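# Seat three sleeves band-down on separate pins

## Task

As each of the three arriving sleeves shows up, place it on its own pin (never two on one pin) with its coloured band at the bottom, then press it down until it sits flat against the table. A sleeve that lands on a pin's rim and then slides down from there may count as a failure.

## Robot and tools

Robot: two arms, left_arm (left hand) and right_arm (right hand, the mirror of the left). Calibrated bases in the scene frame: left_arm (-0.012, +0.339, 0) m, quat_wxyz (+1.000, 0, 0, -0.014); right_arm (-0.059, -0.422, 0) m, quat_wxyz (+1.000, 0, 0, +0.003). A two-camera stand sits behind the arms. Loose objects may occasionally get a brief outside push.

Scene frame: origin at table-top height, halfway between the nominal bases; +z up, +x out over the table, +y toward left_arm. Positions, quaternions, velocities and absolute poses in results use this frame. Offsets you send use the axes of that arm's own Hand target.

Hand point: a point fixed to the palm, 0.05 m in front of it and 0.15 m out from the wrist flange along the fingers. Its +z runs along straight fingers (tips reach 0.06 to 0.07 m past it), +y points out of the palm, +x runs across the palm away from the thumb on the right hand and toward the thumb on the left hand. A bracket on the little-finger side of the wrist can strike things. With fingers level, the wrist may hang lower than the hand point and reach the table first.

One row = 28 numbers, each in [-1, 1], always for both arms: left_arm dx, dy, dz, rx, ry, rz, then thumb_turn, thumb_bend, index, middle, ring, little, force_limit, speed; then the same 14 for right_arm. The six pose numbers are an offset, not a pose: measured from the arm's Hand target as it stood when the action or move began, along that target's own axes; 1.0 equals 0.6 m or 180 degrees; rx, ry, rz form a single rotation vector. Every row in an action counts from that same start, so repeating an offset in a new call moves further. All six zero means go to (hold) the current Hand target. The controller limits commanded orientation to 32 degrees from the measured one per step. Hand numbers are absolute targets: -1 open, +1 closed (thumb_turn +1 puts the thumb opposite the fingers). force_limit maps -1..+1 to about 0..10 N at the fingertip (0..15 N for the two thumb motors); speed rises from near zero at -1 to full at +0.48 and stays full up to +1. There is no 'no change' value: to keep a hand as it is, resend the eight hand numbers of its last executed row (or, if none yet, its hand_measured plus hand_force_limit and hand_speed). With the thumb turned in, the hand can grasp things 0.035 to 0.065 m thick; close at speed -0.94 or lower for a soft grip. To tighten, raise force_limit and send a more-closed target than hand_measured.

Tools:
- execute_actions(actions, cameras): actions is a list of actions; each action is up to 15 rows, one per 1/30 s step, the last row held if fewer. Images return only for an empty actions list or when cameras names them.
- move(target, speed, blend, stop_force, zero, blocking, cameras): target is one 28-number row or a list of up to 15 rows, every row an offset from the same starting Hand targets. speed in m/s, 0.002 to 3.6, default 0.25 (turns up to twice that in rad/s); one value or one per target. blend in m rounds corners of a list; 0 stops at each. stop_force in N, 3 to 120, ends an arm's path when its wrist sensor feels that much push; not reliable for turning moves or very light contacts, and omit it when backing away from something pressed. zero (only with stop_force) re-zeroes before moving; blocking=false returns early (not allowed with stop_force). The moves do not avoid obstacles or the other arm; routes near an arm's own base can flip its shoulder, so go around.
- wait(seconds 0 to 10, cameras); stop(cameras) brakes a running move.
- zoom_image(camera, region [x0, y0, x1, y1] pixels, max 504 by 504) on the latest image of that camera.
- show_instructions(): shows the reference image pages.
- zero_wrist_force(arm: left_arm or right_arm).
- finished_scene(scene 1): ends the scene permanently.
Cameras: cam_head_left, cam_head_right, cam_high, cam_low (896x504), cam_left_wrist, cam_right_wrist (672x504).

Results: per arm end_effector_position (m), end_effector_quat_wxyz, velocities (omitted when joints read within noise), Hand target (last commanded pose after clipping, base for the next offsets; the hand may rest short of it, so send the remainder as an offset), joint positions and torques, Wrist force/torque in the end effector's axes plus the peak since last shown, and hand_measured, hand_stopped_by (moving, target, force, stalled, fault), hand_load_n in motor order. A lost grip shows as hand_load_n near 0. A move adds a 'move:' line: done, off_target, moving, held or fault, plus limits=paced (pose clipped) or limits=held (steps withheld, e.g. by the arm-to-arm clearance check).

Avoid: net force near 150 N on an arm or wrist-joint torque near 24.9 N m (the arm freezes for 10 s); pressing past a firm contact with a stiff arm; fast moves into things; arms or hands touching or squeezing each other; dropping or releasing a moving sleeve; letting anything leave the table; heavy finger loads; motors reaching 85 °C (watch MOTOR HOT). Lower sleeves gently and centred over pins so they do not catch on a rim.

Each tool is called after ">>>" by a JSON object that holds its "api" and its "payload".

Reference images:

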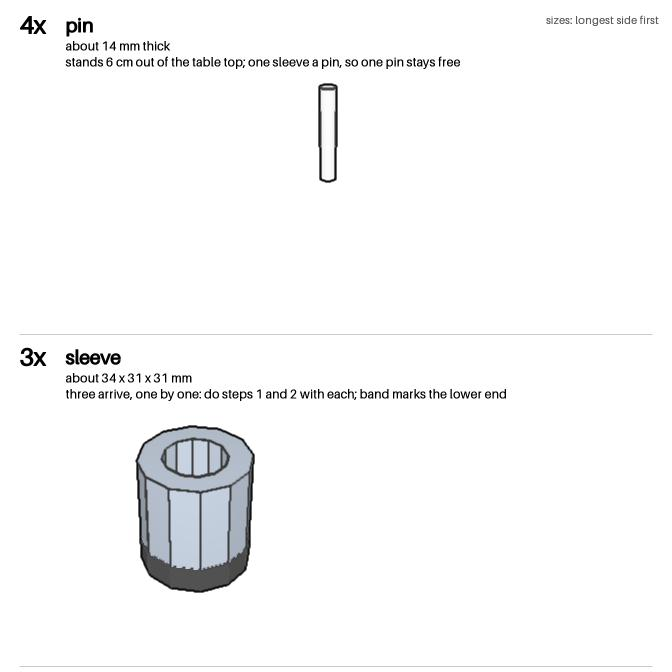

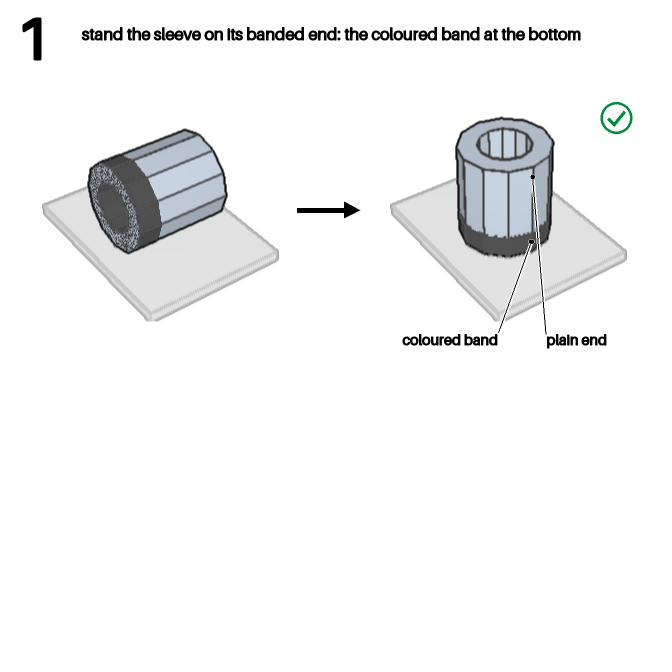

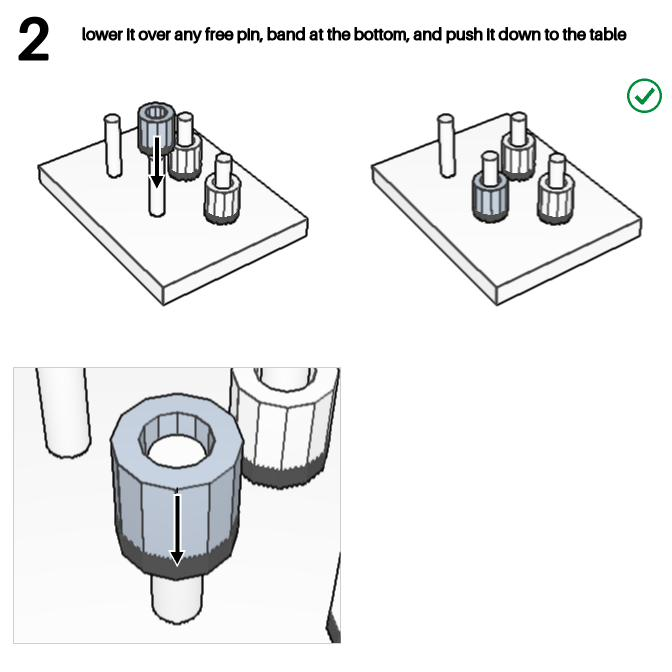

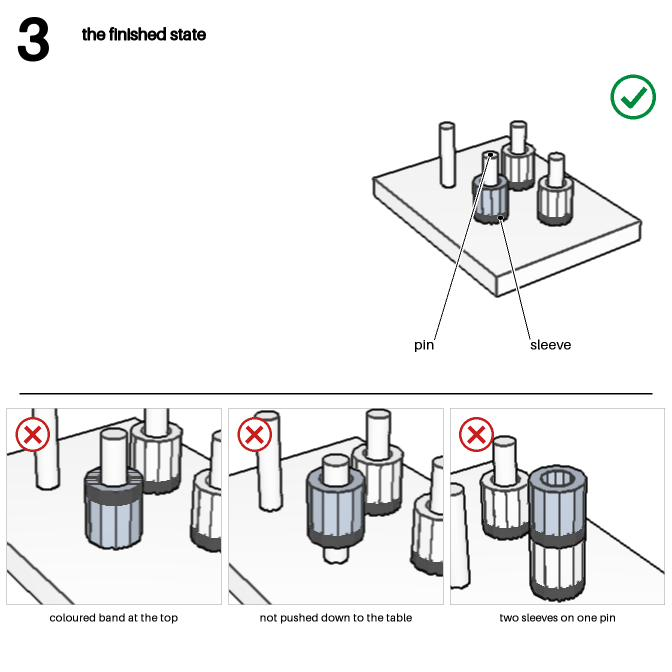

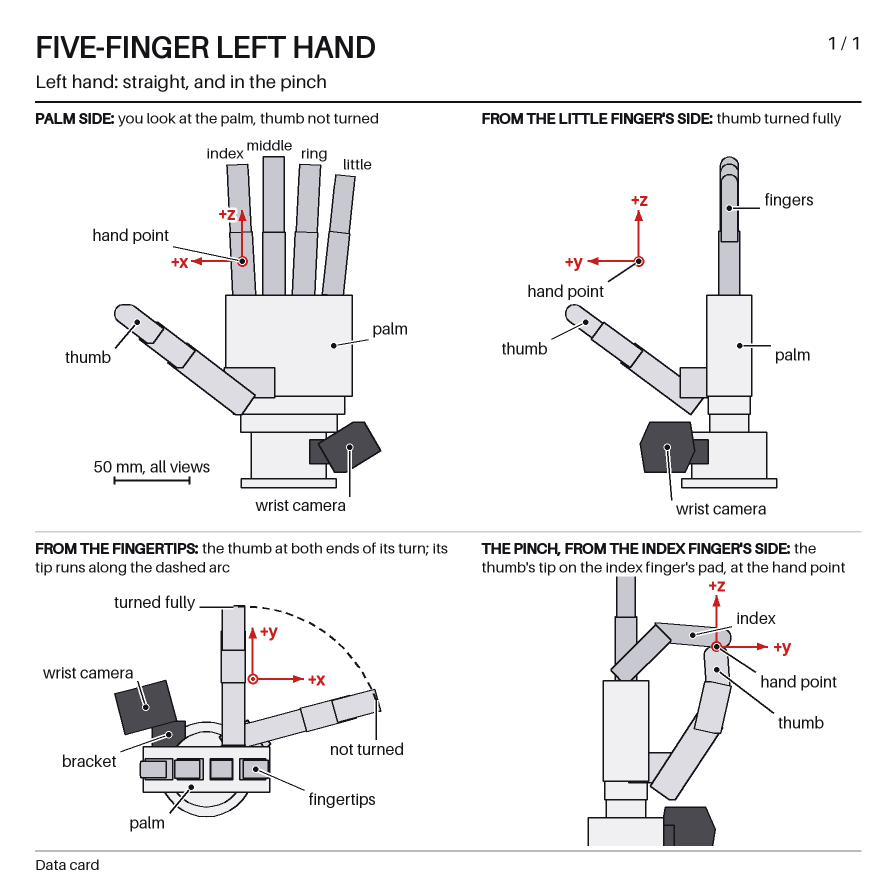

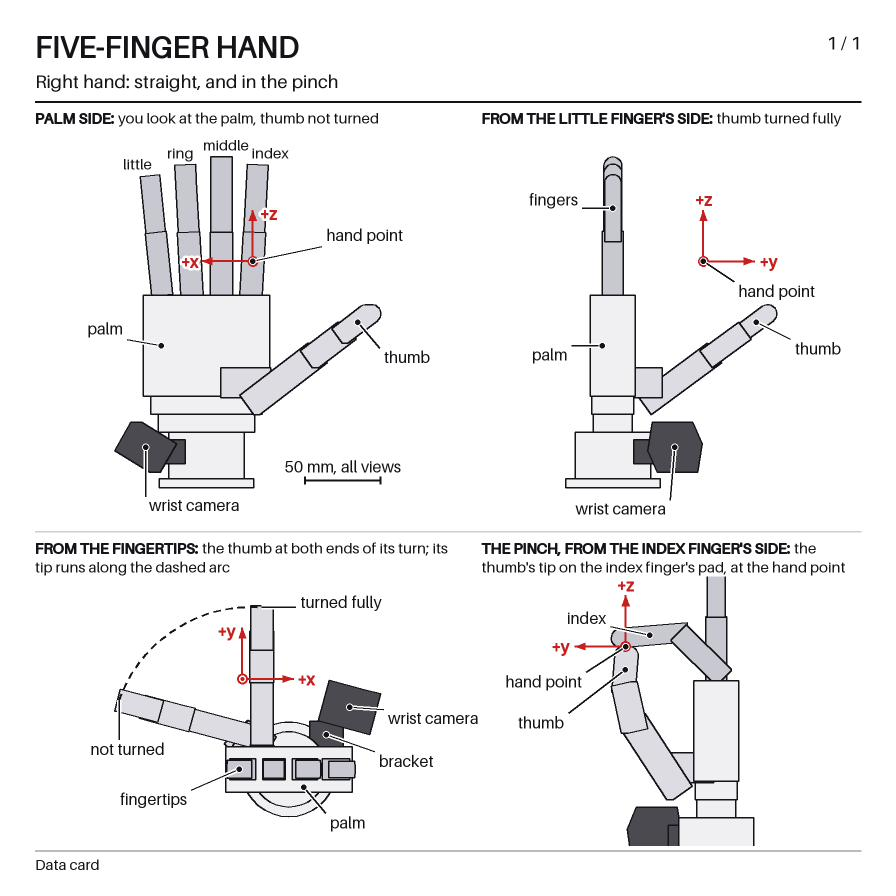

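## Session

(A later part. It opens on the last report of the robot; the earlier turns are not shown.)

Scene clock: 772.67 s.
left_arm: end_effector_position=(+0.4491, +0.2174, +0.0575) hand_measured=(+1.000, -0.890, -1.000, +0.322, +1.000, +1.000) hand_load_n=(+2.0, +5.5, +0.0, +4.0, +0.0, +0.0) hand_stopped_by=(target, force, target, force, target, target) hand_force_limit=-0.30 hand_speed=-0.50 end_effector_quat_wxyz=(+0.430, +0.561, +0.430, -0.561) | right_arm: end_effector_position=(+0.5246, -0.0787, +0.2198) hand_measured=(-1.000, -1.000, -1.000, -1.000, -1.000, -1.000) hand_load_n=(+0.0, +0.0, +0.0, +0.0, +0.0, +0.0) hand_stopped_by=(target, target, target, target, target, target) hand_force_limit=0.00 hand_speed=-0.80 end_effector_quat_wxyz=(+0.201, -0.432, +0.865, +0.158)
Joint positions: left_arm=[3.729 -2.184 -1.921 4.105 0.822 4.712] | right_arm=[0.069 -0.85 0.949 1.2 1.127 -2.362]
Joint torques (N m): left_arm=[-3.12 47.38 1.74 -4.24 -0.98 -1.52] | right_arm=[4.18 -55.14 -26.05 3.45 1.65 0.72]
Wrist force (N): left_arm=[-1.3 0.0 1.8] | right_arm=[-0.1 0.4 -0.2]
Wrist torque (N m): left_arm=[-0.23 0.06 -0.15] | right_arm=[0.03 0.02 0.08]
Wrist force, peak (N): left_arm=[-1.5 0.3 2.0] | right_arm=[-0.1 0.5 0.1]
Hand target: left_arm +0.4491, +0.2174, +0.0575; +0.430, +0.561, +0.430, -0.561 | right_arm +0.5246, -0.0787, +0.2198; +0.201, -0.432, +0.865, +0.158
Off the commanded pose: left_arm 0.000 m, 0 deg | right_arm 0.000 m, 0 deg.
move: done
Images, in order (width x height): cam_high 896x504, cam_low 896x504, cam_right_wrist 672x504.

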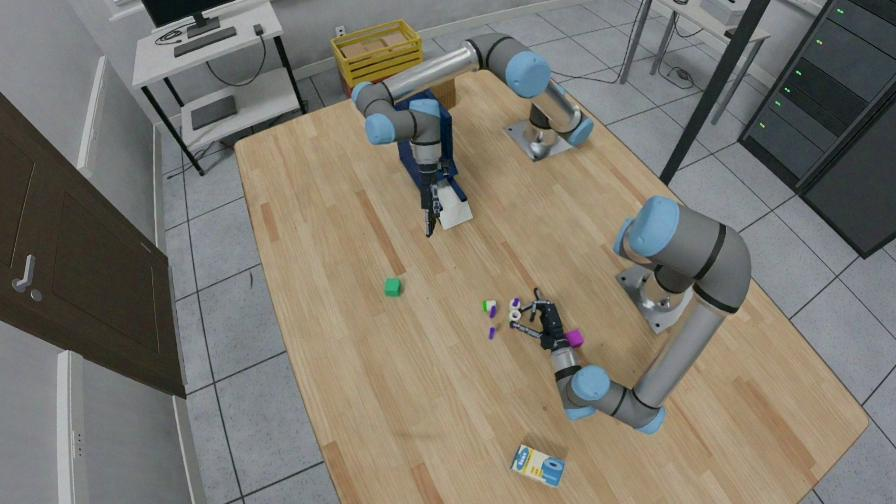

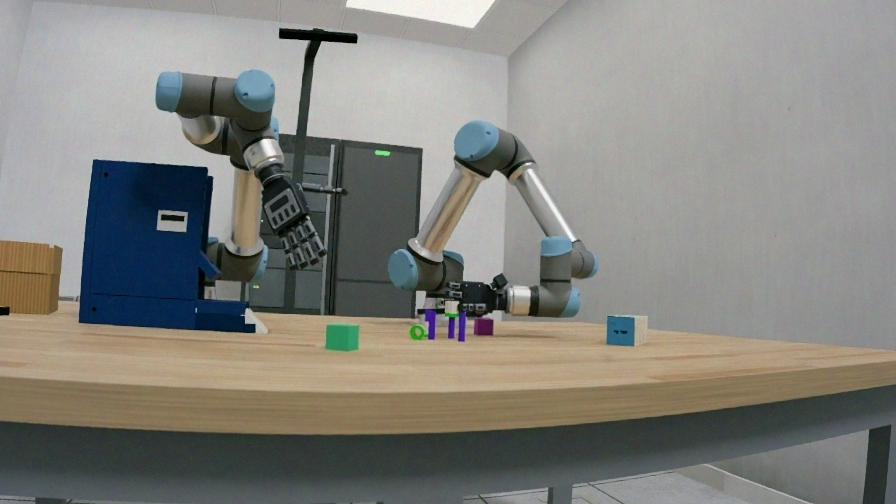

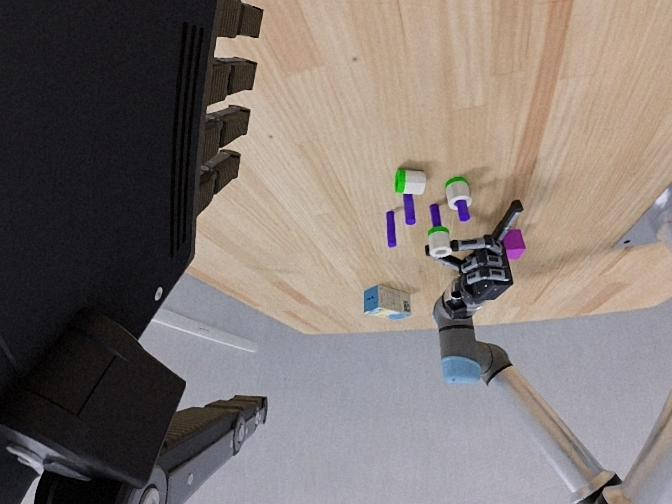

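>>> {"api": "move", "payload": {"target": [0.0442, 0, 0, 0, 0, 0, 1, -0.4, -1, 0.5, 1, 1, -0.3, -0.5, 0, 0, 0, 0, 0, 0, -1, -1, -1, -1, -1, -1, 0, -0.8], "speed": 0.02, "stop_force": 4, "cameras": ["cam_low", "cam_right_wrist", "cam_high", "cam_left_wrist"]}}

>>> {"api": "zoom_image", "payload": {"camera": "cam_low", "region": [400, 240, 600, 350]}}

Scene clock: 779.93 s.
left_arm: end_effector_position=(+0.4491, +0.2174, +0.0310) hand_measured=(+1.000, -0.890, -1.000, +0.322, +1.000, +1.000) hand_load_n=(+2.0, +5.5, +0.0, +3.5, +0.0, +0.0) hand_stopped_by=(target, force, target, force, target, target) hand_force_limit=-0.30 hand_speed=-0.50 end_effector_quat_wxyz=(+0.430, +0.561, +0.430, -0.561) | right_arm: end_effector_position=(+0.5246, -0.0787, +0.2198) hand_measured=(-1.000, -1.000, -1.000, -1.000, -1.000, -1.000) hand_load_n=(+0.0, +0.0, +0.0, +0.0, +0.0, +0.0) hand_stopped_by=(target, target, target, target, target, target) hand_force_limit=0.00 hand_speed=-0.80 end_effector_quat_wxyz=(+0.201, -0.432, +0.865, +0.158)
Joint positions: left_arm=[3.729 -2.24 -1.923 4.162 0.822 4.712] | right_arm=[0.069 -0.85 0.949 1.2 1.127 -2.362]
Joint torques (N m): left_arm=[3.89 49.47 2.92 -4.23 1.15 -1.16] | right_arm=[3.88 -55.11 -26 3.51 1.55 0.71]
Wrist force (N): left_arm=[-1.4 0.2 2.0] | right_arm=[0.1 0.1 0.0]
Wrist torque (N m): left_arm=[-0.20 0.09 -0.15] | right_arm=[-0.02 -0.01 0.09]
Wrist force, peak (N): left_arm=[-1.4 0.0 2.1] | right_arm=[-0.3 0.1 -0.5]
Hand target: left_arm +0.4491, +0.2174, +0.0310; +0.430, +0.561, +0.430, -0.561 | right_arm +0.5246, -0.0787, +0.2198; +0.201, -0.432, +0.865, +0.158
Off the commanded pose: left_arm 0.000 m, 0 deg | right_arm 0.000 m, 0 deg.
move: done
Images, in order (width x height): cam_high 896x504, cam_low 896x504, cam_left_wrist 672x504, cam_right_wrist 672x504.

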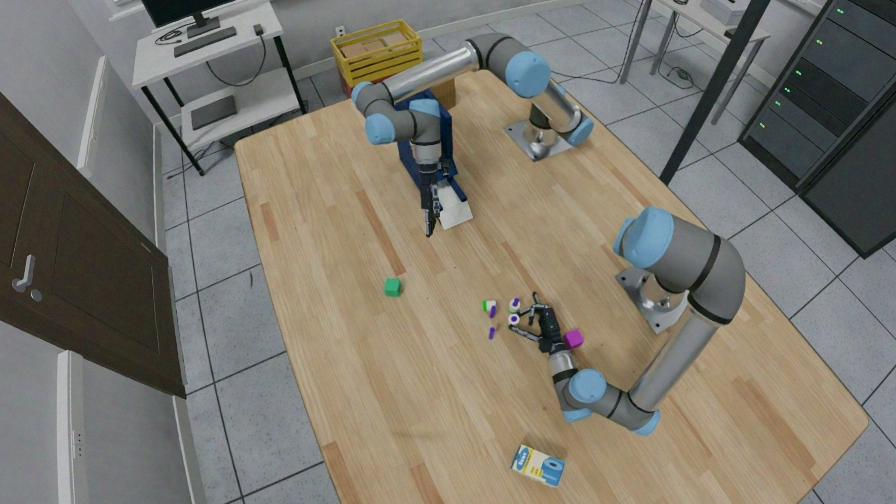

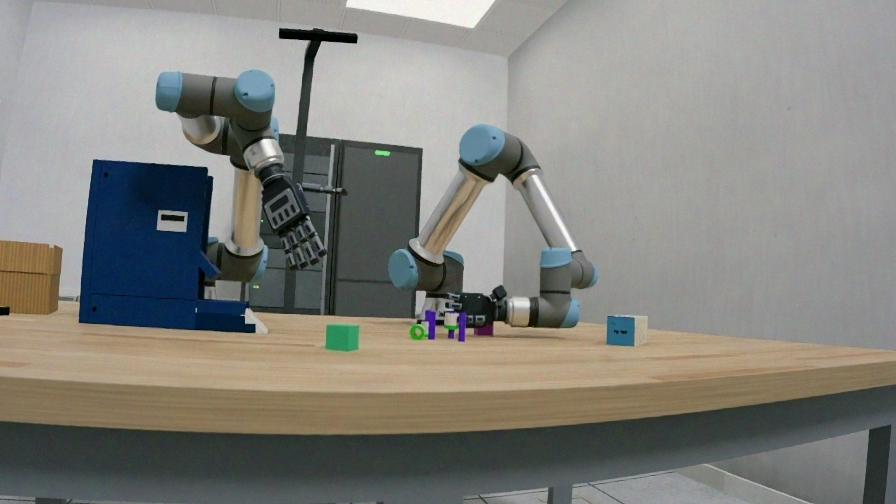

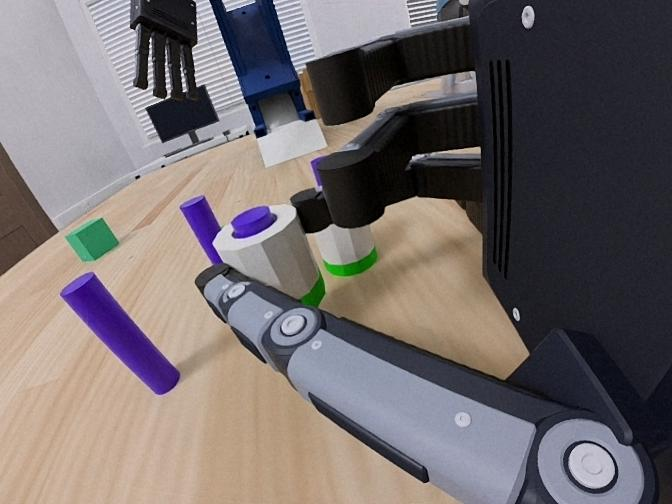

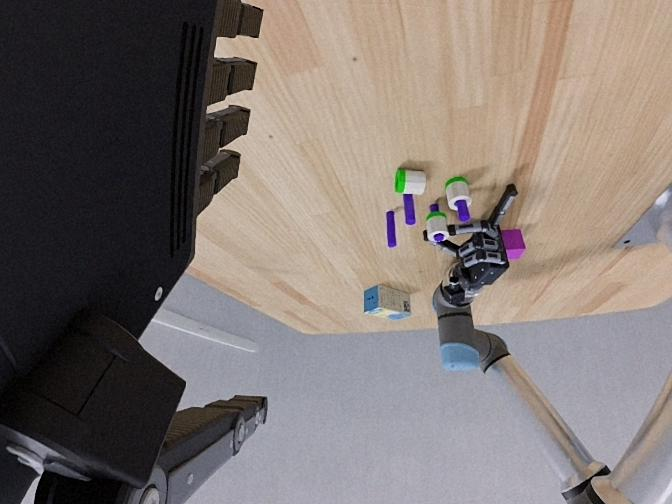

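Scaled by 2.520 from the camera's 896x504 image, which has a finer 1280x720 frame.

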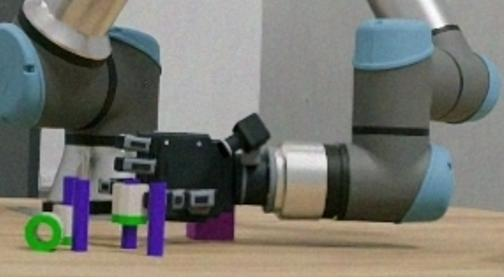

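>>> {"api": "move", "payload": {"target": [0.0133, 0, 0, 0, 0, 0, 1, -0.4, -1, 0.5, 1, 1, -0.3, -0.5, 0, 0, 0, 0, 0, 0, -1, -1, -1, -1, -1, -1, 0, -0.8], "speed": 0.02, "stop_force": 4}}

>>> {"api": "move", "payload": {"target": [0, 0, 0, 0, 0, 0, 1, -1, -1, -0.3, 1, 1, -0.3, -0.6, 0, 0, 0, 0, 0, 0, -1, -1, -1, -1, -1, -1, 0, -0.8], "speed": 0.02, "cameras": ["cam_low", "cam_right_wrist", "cam_left_wrist"]}}

>>> {"api": "zoom_image", "payload": {"camera": "cam_low", "region": [400, 290, 480, 350]}}

Scene clock: 784.67 s.
left_arm: end_effector_position=(+0.4491, +0.2174, +0.0230) hand_measured=(+1.000, -0.890, -1.000, +0.322, +1.000, +1.000) hand_load_n=(+1.5, +5.5, +0.0, +3.5, +0.0, +0.0) hand_stopped_by=(target, force, target, force, target, target) hand_force_limit=-0.30 hand_speed=-0.50 end_effector_quat_wxyz=(+0.430, +0.561, +0.430, -0.561) | right_arm: end_effector_position=(+0.5246, -0.0787, +0.2198) hand_measured=(-1.000, -1.000, -1.000, -1.000, -1.000, -1.000) hand_load_n=(+0.0, +0.0, +0.0, +0.0, +0.0, +0.0) hand_stopped_by=(target, target, target, target, target, target) hand_force_limit=0.00 hand_speed=-0.80 end_effector_quat_wxyz=(+0.201, -0.432, +0.865, +0.158)
Joint positions: left_arm=[3.729 -2.257 -1.922 4.179 0.822 4.712] | right_arm=[0.069 -0.85 0.949 1.2 1.127 -2.362]
Joint torques (N m): left_arm=[5.91 49.72 19.86 -4.16 1.29 -0.8] | right_arm=[3.92 -54.8 -25.78 3.48 1.57 0.75]
Wrist force (N): left_arm=[-1.5 0.1 1.9] | right_arm=[-0.2 0.3 0.1]
Wrist torque (N m): left_arm=[-0.23 0.10 -0.16] | right_arm=[0.01 0.03 0.07]
Wrist force, peak (N): left_arm=[-1.6 0.2 2.1] | right_arm=[-0.1 0.6 -0.2]
Hand target: left_arm +0.4491, +0.2174, +0.0230; +0.430, +0.561, +0.430, -0.561 | right_arm +0.5246, -0.0787, +0.2198; +0.201, -0.432, +0.865, +0.158
Off the commanded pose: left_arm 0.000 m, 0 deg | right_arm 0.000 m, 0 deg.
move: done

Scene clock: 785.33 s.
left_arm: end_effector_position=(+0.4491, +0.2175, +0.0230) hand_measured=(+1.000, -1.000, -1.000, -0.084, +1.000, +1.000) hand_load_n=(+0.0, +0.0, +0.0, -11.5, +0.0, +0.0) hand_stopped_by=(target, target, target, moving, target, target) hand_force_limit=-0.30 hand_speed=-0.60 end_effector_quat_wxyz=(+0.430, +0.561, +0.430, -0.561) | right_arm: end_effector_position=(+0.5246, -0.0787, +0.2198) hand_measured=(-1.000, -1.000, -1.000, -1.000, -1.000, -1.000) hand_load_n=(+0.0, +0.0, +0.0, +0.0, +0.0, +0.0) hand_stopped_by=(target, target, target, target, target, target) hand_force_limit=0.00 hand_speed=-0.80 end_effector_quat_wxyz=(+0.201, -0.432, +0.865, +0.158)
Joint positions: left_arm=[3.729 -2.257 -1.922 4.179 0.822 4.712] | right_arm=[0.069 -0.85 0.949 1.2 1.127 -2.362]
Joint torques (N m): left_arm=[0.17 46.9 13.81 -3.98 1.19 -1.02] | right_arm=[3.5 -54.76 -25.46 3.5 1.59 0.62]
Wrist force (N): left_arm=[-1.4 5.0 -7.8] | right_arm=[-0.1 0.2 -0.2]
Wrist torque (N m): left_arm=[-0.30 -0.10 -0.25] | right_arm=[0.01 0.03 0.08]
Wrist force, peak (N): left_arm=[-1.9 5.1 -8.2] | right_arm=[-0.4 0.3 0.0]
Hand target: left_arm +0.4491, +0.2174, +0.0230; +0.430, +0.561, +0.430, -0.561 | right_arm +0.5246, -0.0787, +0.2198; +0.201, -0.432, +0.865, +0.158
Off the commanded pose: left_arm 0.000 m, 0 deg | right_arm 0.000 m, 0 deg.
move: done
Images, in order (width x height): cam_low 896x504, cam_left_wrist 672x504, cam_right_wrist 672x504.

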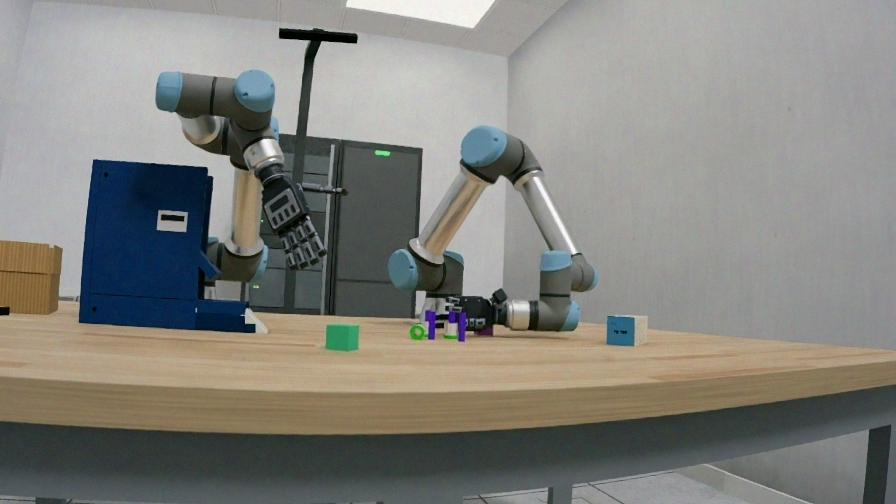

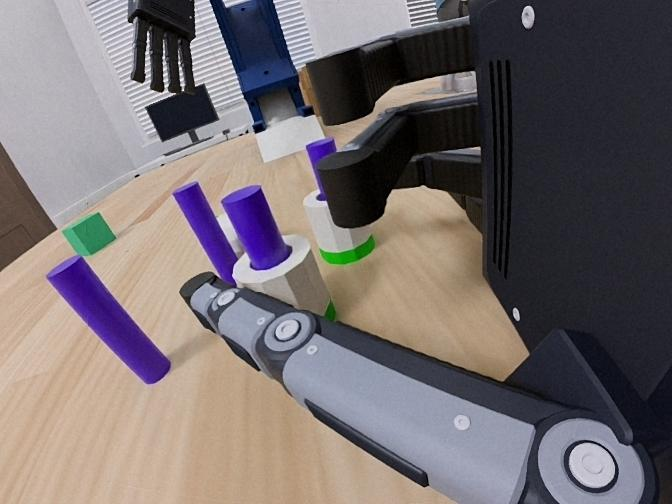

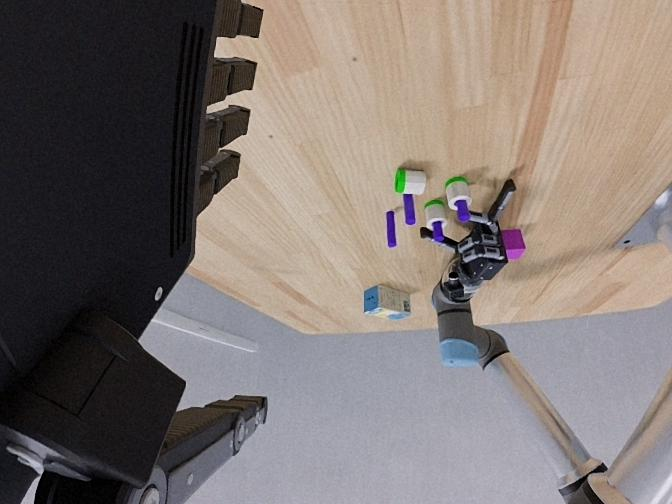

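Scaled by 6.300 from the camera's 896x504 image, which has a finer 1280x720 frame.

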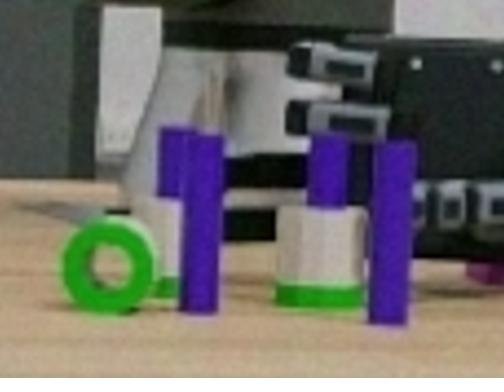

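>>> {"api": "move", "payload": {"target": [0, 0, 0, 0, 0, 0, 1, -1, -1, 0.05, 1, 1, -0.3, -0.6, 0, 0, 0, 0, 0, 0, -1, -1, -1, -1, -1, -1, 0, -0.8], "speed": 0.02, "cameras": ["cam_right_wrist"]}}

>>> {"api": "zoom_image", "payload": {"camera": "cam_right_wrist", "region": [390, 150, 530, 270]}}

Scene clock: 792.63 s.
left_arm: end_effector_position=(+0.4491, +0.2174, +0.0230) hand_measured=(+1.000, -1.000, -1.000, +0.050, +1.000, +1.000) hand_load_n=(+0.0, +0.0, +0.0, +0.0, +0.0, +0.0) hand_stopped_by=(target, target, target, target, target, target) hand_force_limit=-0.30 hand_speed=-0.60 end_effector_quat_wxyz=(+0.430, +0.561, +0.430, -0.561) | right_arm: end_effector_position=(+0.5246, -0.0787, +0.2198) hand_measured=(-1.000, -1.000, -1.000, -1.000, -1.000, -1.000) hand_load_n=(+0.0, +0.0, +0.0, +0.0, +0.0, +0.0) hand_stopped_by=(target, target, target, target, target, target) hand_force_limit=0.00 hand_speed=-0.80 end_effector_quat_wxyz=(+0.201, -0.432, +0.865, +0.158)
Joint positions: left_arm=[3.729 -2.257 -1.922 4.179 0.822 4.712] | right_arm=[0.069 -0.85 0.949 1.2 1.127 -2.362]
Joint torques (N m): left_arm=[-6.68 28.11 5.79 -1.86 0.74 -0.64] | right_arm=[3.84 -54.65 -25.64 3.51 1.53 0.71]
Wrist force (N): left_arm=[-1.3 0.2 1.8] | right_arm=[-0.2 0.4 0.1]
Wrist torque (N m): left_arm=[-0.20 0.08 -0.14] | right_arm=[0.02 0.04 0.07]
Wrist force, peak (N): left_arm=[-2.3 4.9 -8.0] | right_arm=[-0.2 0.6 -0.3]
Hand target: left_arm +0.4491, +0.2174, +0.0230; +0.430, +0.561, +0.430, -0.561 | right_arm +0.5246, -0.0787, +0.2198; +0.201, -0.432, +0.865, +0.158
Off the commanded pose: left_arm 0.000 m, 0 deg | right_arm 0.000 m, 0 deg.
move: done
Images, in order (width x height): cam_right_wrist 672x504.

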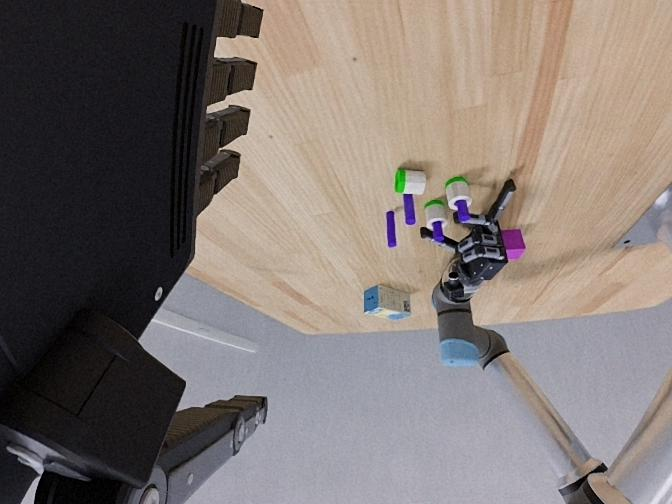

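Scaled by 3.600 from the camera's 672x504 image, which has a finer 960x720 frame.

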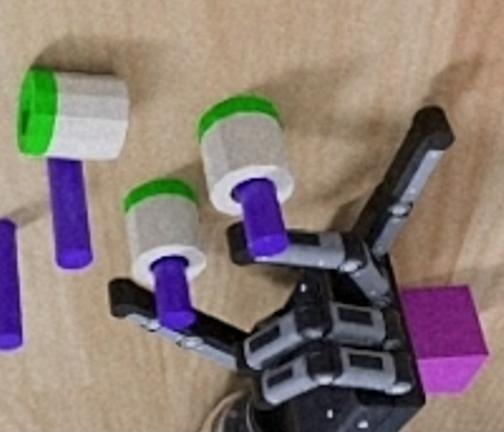

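>>> {"api": "move", "payload": {"target": [[-0.245, 0, 0, 0, 0, 0, 1, -1, -1, 0.05, 1, 1, -0.3, -0.6, 0, 0, 0, 0, 0, 0, -1, -1, -1, -1, -1, -1, 0, -0.8], [-0.295, 0.0145, 0.1125, -0.3333, 0, 0, 1, -1, -1, 0.05, 1, 1, -0.3, -0.6, 0, 0, 0, 0, 0, 0, -1, -1, -1, -1, -1, -1, 0, -0.8], [-0.3283, -0.0412, 0.162, -0.4056, 0.0235, -0.5494, 1, -1, -1, -1, -1, -1, -0.3, 0, 0, 0, 0, 0, 0, 0, -1, -1, -1, -1, -1, -1, 0, -0.8]], "speed": [0.15, 0.35, 0.35], "blend": [0.01, 0.02, 0], "cameras": ["cam_left_wrist", "cam_right_wrist", "cam_low"]}}

>>> {"api": "zoom_image", "payload": {"camera": "cam_right_wrist", "region": [370, 130, 510, 260]}}

>>> {"api": "zoom_image", "payload": {"camera": "cam_low", "region": [400, 290, 480, 350]}}

Scene clock: 844.50 s.
left_arm: end_effector_position=(+0.4000, +0.1300, +0.2200) hand_measured=(+1.000, -1.000, -1.000, -1.000, -1.000, -1.000) hand_load_n=(+0.0, -0.5, +0.0, +0.0, -0.5, +0.0) hand_stopped_by=(target, target, target, target, target, target) hand_force_limit=-0.30 hand_speed=0.00 end_effector_quat_wxyz=(+0.088, -0.243, +0.908, -0.330) | right_arm: end_effector_position=(+0.5246, -0.0787, +0.2198) hand_measured=(-1.000, -1.000, -1.000, -1.000, -1.000, -1.000) hand_load_n=(+0.0, +0.0, +0.0, +0.0, +0.0, +0.0) hand_stopped_by=(target, target, target, target, target, target) hand_force_limit=0.00 hand_speed=-0.80 end_effector_quat_wxyz=(+0.201, -0.432, +0.865, +0.158)
Joint positions: left_arm=[3.273 -1.769 -1.621 2.149 -0.944 4.184] | right_arm=[0.069 -0.85 0.949 1.2 1.127 -2.362]
Joint torques (N m): left_arm=[-4.79 33.96 7.99 -4.23 1.92 -2.08] | right_arm=[3.97 -53.28 -25.76 3.43 1.6 0.53]
Wrist force (N): left_arm=[1.3 -1.9 1.8] | right_arm=[0.1 0.1 0.0]
Wrist torque (N m): left_arm=[-0.22 -0.06 0.13] | right_arm=[-0.01 -0.01 0.08]
Wrist force, peak (N): left_arm=[1.1 -2.1 2.0] | right_arm=[-0.3 0.5 -0.3]
Hand target: left_arm +0.4000, +0.1300, +0.2200; +0.088, -0.243, +0.908, -0.330 | right_arm +0.5246, -0.0787, +0.2198; +0.201, -0.432, +0.865, +0.158
Off the commanded pose: left_arm 0.000 m, 0 deg | right_arm 0.000 m, 0 deg.
move: done
Images, in order (width x height): cam_low 896x504, cam_left_wrist 672x504, cam_right_wrist 672x504.

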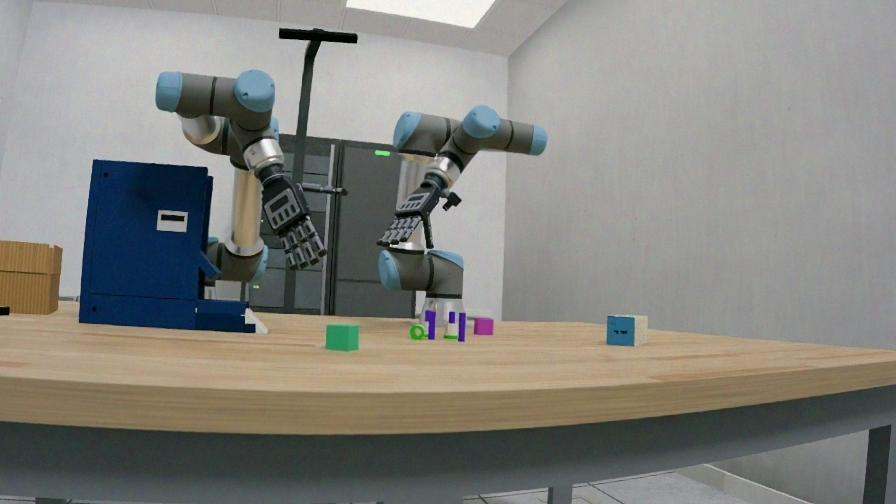

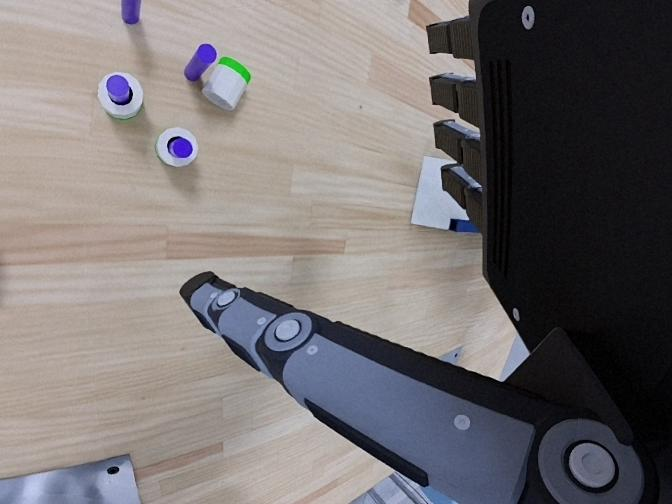

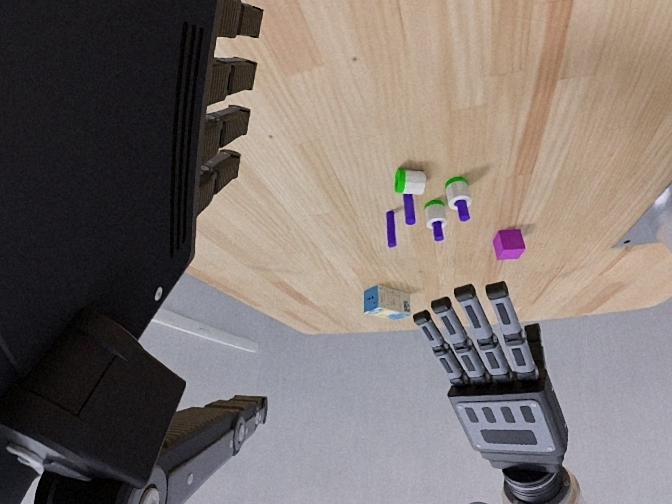

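Scaled by 3.600 from the camera's 672x504 image, which has a finer 960x720 frame.

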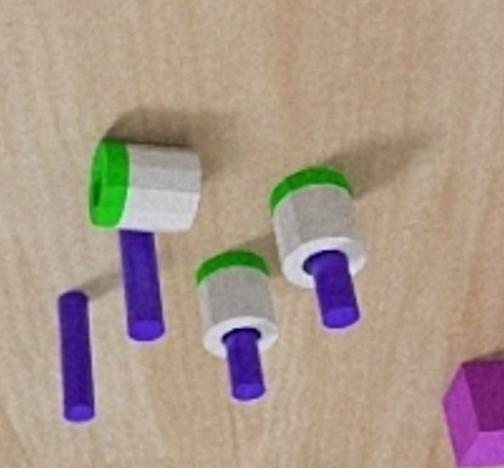

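Scaled by 6.300 from the camera's 896x504 image, which has a finer 1280x720 frame.

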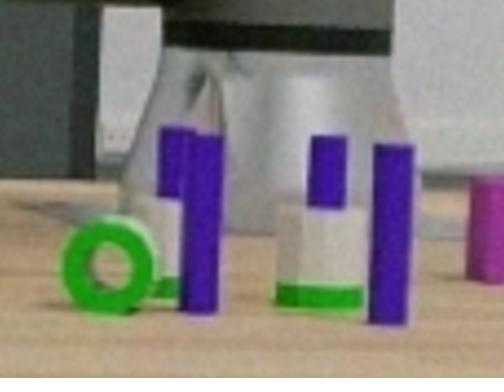

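>>> {"api": "move", "payload": {"target": [0.018, 0.0603, 0.1235, -0.2116, -0.0834, -0.2289, 1, -1, -1, -1, -1, -1, -0.3, 0, 0, 0, 0, 0, 0, 0, -1, -1, -1, -1, -1, -1, 0, -0.8], "speed": 0.3, "cameras": ["cam_left_wrist", "cam_right_wrist"]}}

>>> {"api": "zoom_image", "payload": {"camera": "cam_right_wrist", "region": [370, 130, 510, 260]}}

Scene clock: 858.47 s.
left_arm: end_effector_position=(+0.4005, +0.1073, +0.1400) hand_measured=(+1.000, -1.000, -1.000, -1.000, -1.000, -1.000) hand_load_n=(+0.0, +0.0, +0.0, +0.0, +0.0, +0.0) hand_stopped_by=(target, target, target, target, target, target) hand_force_limit=-0.30 hand_speed=0.00 end_effector_quat_wxyz=(+0.000, -0.595, +0.804, +0.000) | right_arm: end_effector_position=(+0.5246, -0.0787, +0.2198) hand_measured=(-1.000, -1.000, -1.000, -1.000, -1.000, -1.000) hand_load_n=(+0.0, +0.0, +0.0, +0.0, +0.0, +0.0) hand_stopped_by=(target, target, target, target, target, target) hand_force_limit=0.00 hand_speed=-0.80 end_effector_quat_wxyz=(+0.201, -0.432, +0.865, +0.158)
Joint positions: left_arm=[2.995 -2.165 -1.3 1.893 -1.571 3.263] | right_arm=[0.069 -0.85 0.949 1.2 1.127 -2.362]
Joint torques (N m): left_arm=[7.87 45.31 7.35 -0.76 0.47 -1.64] | right_arm=[4.05 -53.7 -25.92 3.56 1.58 0.54]
Wrist force (N): left_arm=[0.6 -0.2 1.0] | right_arm=[0.2 0.2 -0.1]
Wrist torque (N m): left_arm=[-0.05 0.02 -0.02] | right_arm=[0.00 -0.01 0.09]
Wrist force, peak (N): left_arm=[1.3 -2.2 1.9] | right_arm=[0.0 0.5 -0.3]
Hand target: left_arm +0.4005, +0.1073, +0.1400; +0.000, -0.595, +0.804, +0.000 | right_arm +0.5246, -0.0787, +0.2198; +0.201, -0.432, +0.865, +0.158
Off the commanded pose: left_arm 0.000 m, 0 deg | right_arm 0.000 m, 0 deg.
move: done
Images, in order (width x height): cam_left_wrist 672x504, cam_right_wrist 672x504.

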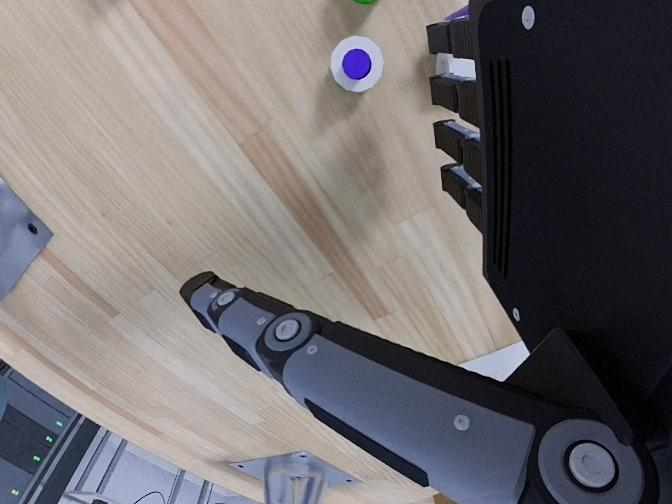

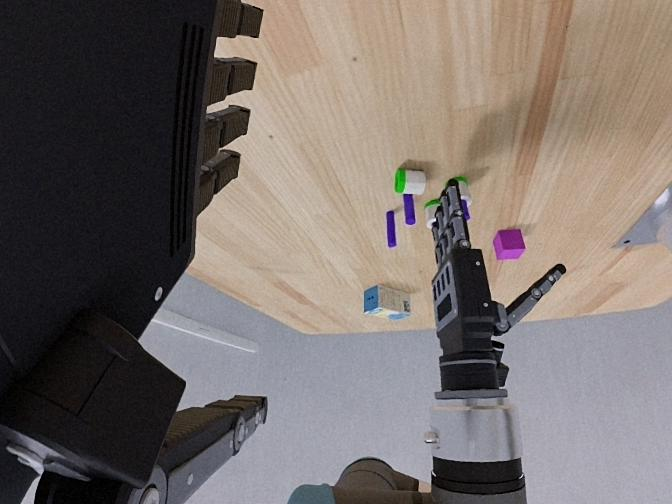

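Scaled by 3.600 from the camera's 672x504 image, which has a finer 960x720 frame.

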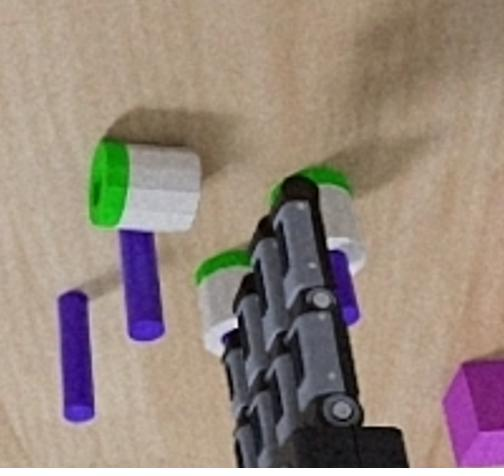

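>>> {"api": "move", "payload": {"target": [0, 0, 0.0867, 0, 0, 0, 1, -1, -1, -1, -1, -1, -0.3, 0, 0, 0, 0, 0, 0, 0, -1, -1, -1, -1, -1, -1, 0, -0.8], "speed": 0.04, "stop_force": 4, "cameras": ["cam_left_wrist", "cam_right_wrist"]}}

>>> {"api": "zoom_image", "payload": {"camera": "cam_right_wrist", "region": [370, 130, 510, 260]}}

Scene clock: 864.93 s.
left_arm: end_effector_position=(+0.4005, +0.1074, +0.0880) hand_measured=(+1.000, -1.000, -1.000, -1.000, -1.000, -1.000) hand_load_n=(+0.0, -0.5, +0.0, +0.0, -0.5, +0.0) hand_stopped_by=(target, target, target, target, target, target) hand_force_limit=-0.30 hand_speed=0.00 end_effector_quat_wxyz=(+0.000, -0.595, +0.804, +0.000) | right_arm: end_effector_position=(+0.5246, -0.0787, +0.2198) hand_measured=(-1.000, -1.000, -1.000, -1.000, -1.000, -1.000) hand_load_n=(+0.0, -0.5, +0.0, +0.0, +0.0, +0.0) hand_stopped_by=(target, target, target, target, target, target) hand_force_limit=0.00 hand_speed=-0.80 end_effector_quat_wxyz=(+0.201, -0.432, +0.865, +0.158)
Joint positions: left_arm=[2.995 -2.211 -1.365 2.005 -1.571 3.263] | right_arm=[0.069 -0.85 0.949 1.2 1.127 -2.362]
Joint torques (N m): left_arm=[7.82 55.22 28.21 -5.23 0.74 0.31] | right_arm=[3.72 -52.98 -25.85 3.49 1.57 0.44]
Wrist force (N): left_arm=[0.7 -0.2 1.0] | right_arm=[0.0 -0.1 0.0]
Wrist torque (N m): left_arm=[-0.05 0.00 0.03] | right_arm=[-0.05 0.02 0.07]
Wrist force, peak (N): left_arm=[0.5 -0.3 1.5] | right_arm=[0.0 0.6 -0.3]
Hand target: left_arm +0.4005, +0.1074, +0.0880; +0.000, -0.595, +0.804, +0.000 | right_arm +0.5246, -0.0787, +0.2198; +0.201, -0.432, +0.865, +0.158
Off the commanded pose: left_arm 0.000 m, 0 deg | right_arm 0.000 m, 0 deg.
move: done
Images, in order (width x height): cam_left_wrist 672x504, cam_right_wrist 672x504.

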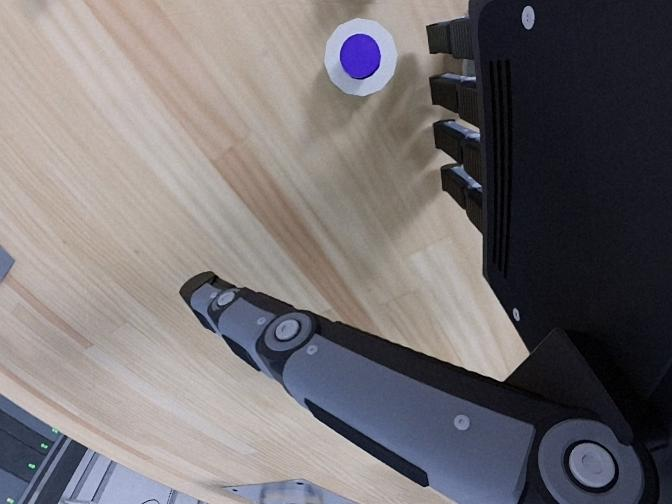

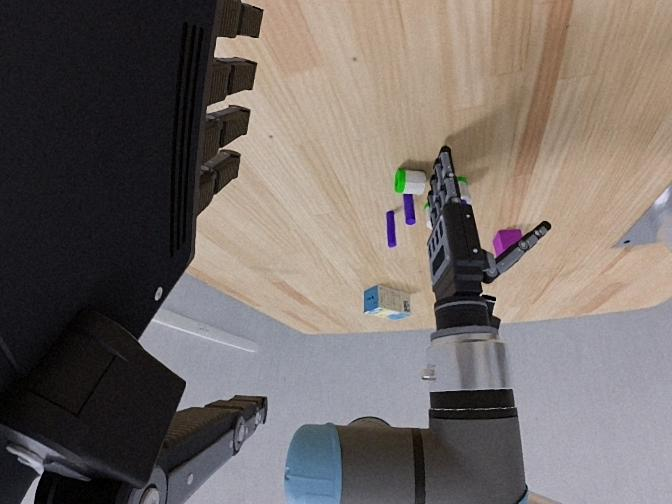

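Scaled by 3.600 from the camera's 672x504 image, which has a finer 960x720 frame.

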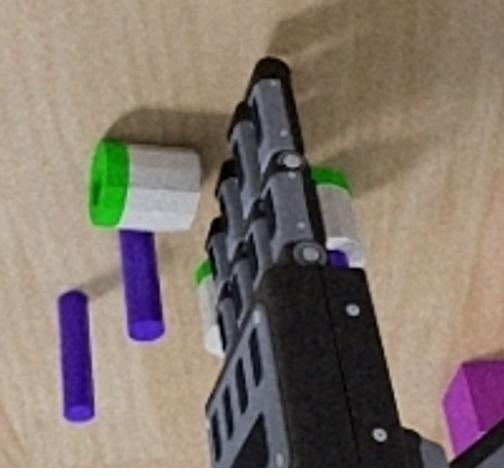

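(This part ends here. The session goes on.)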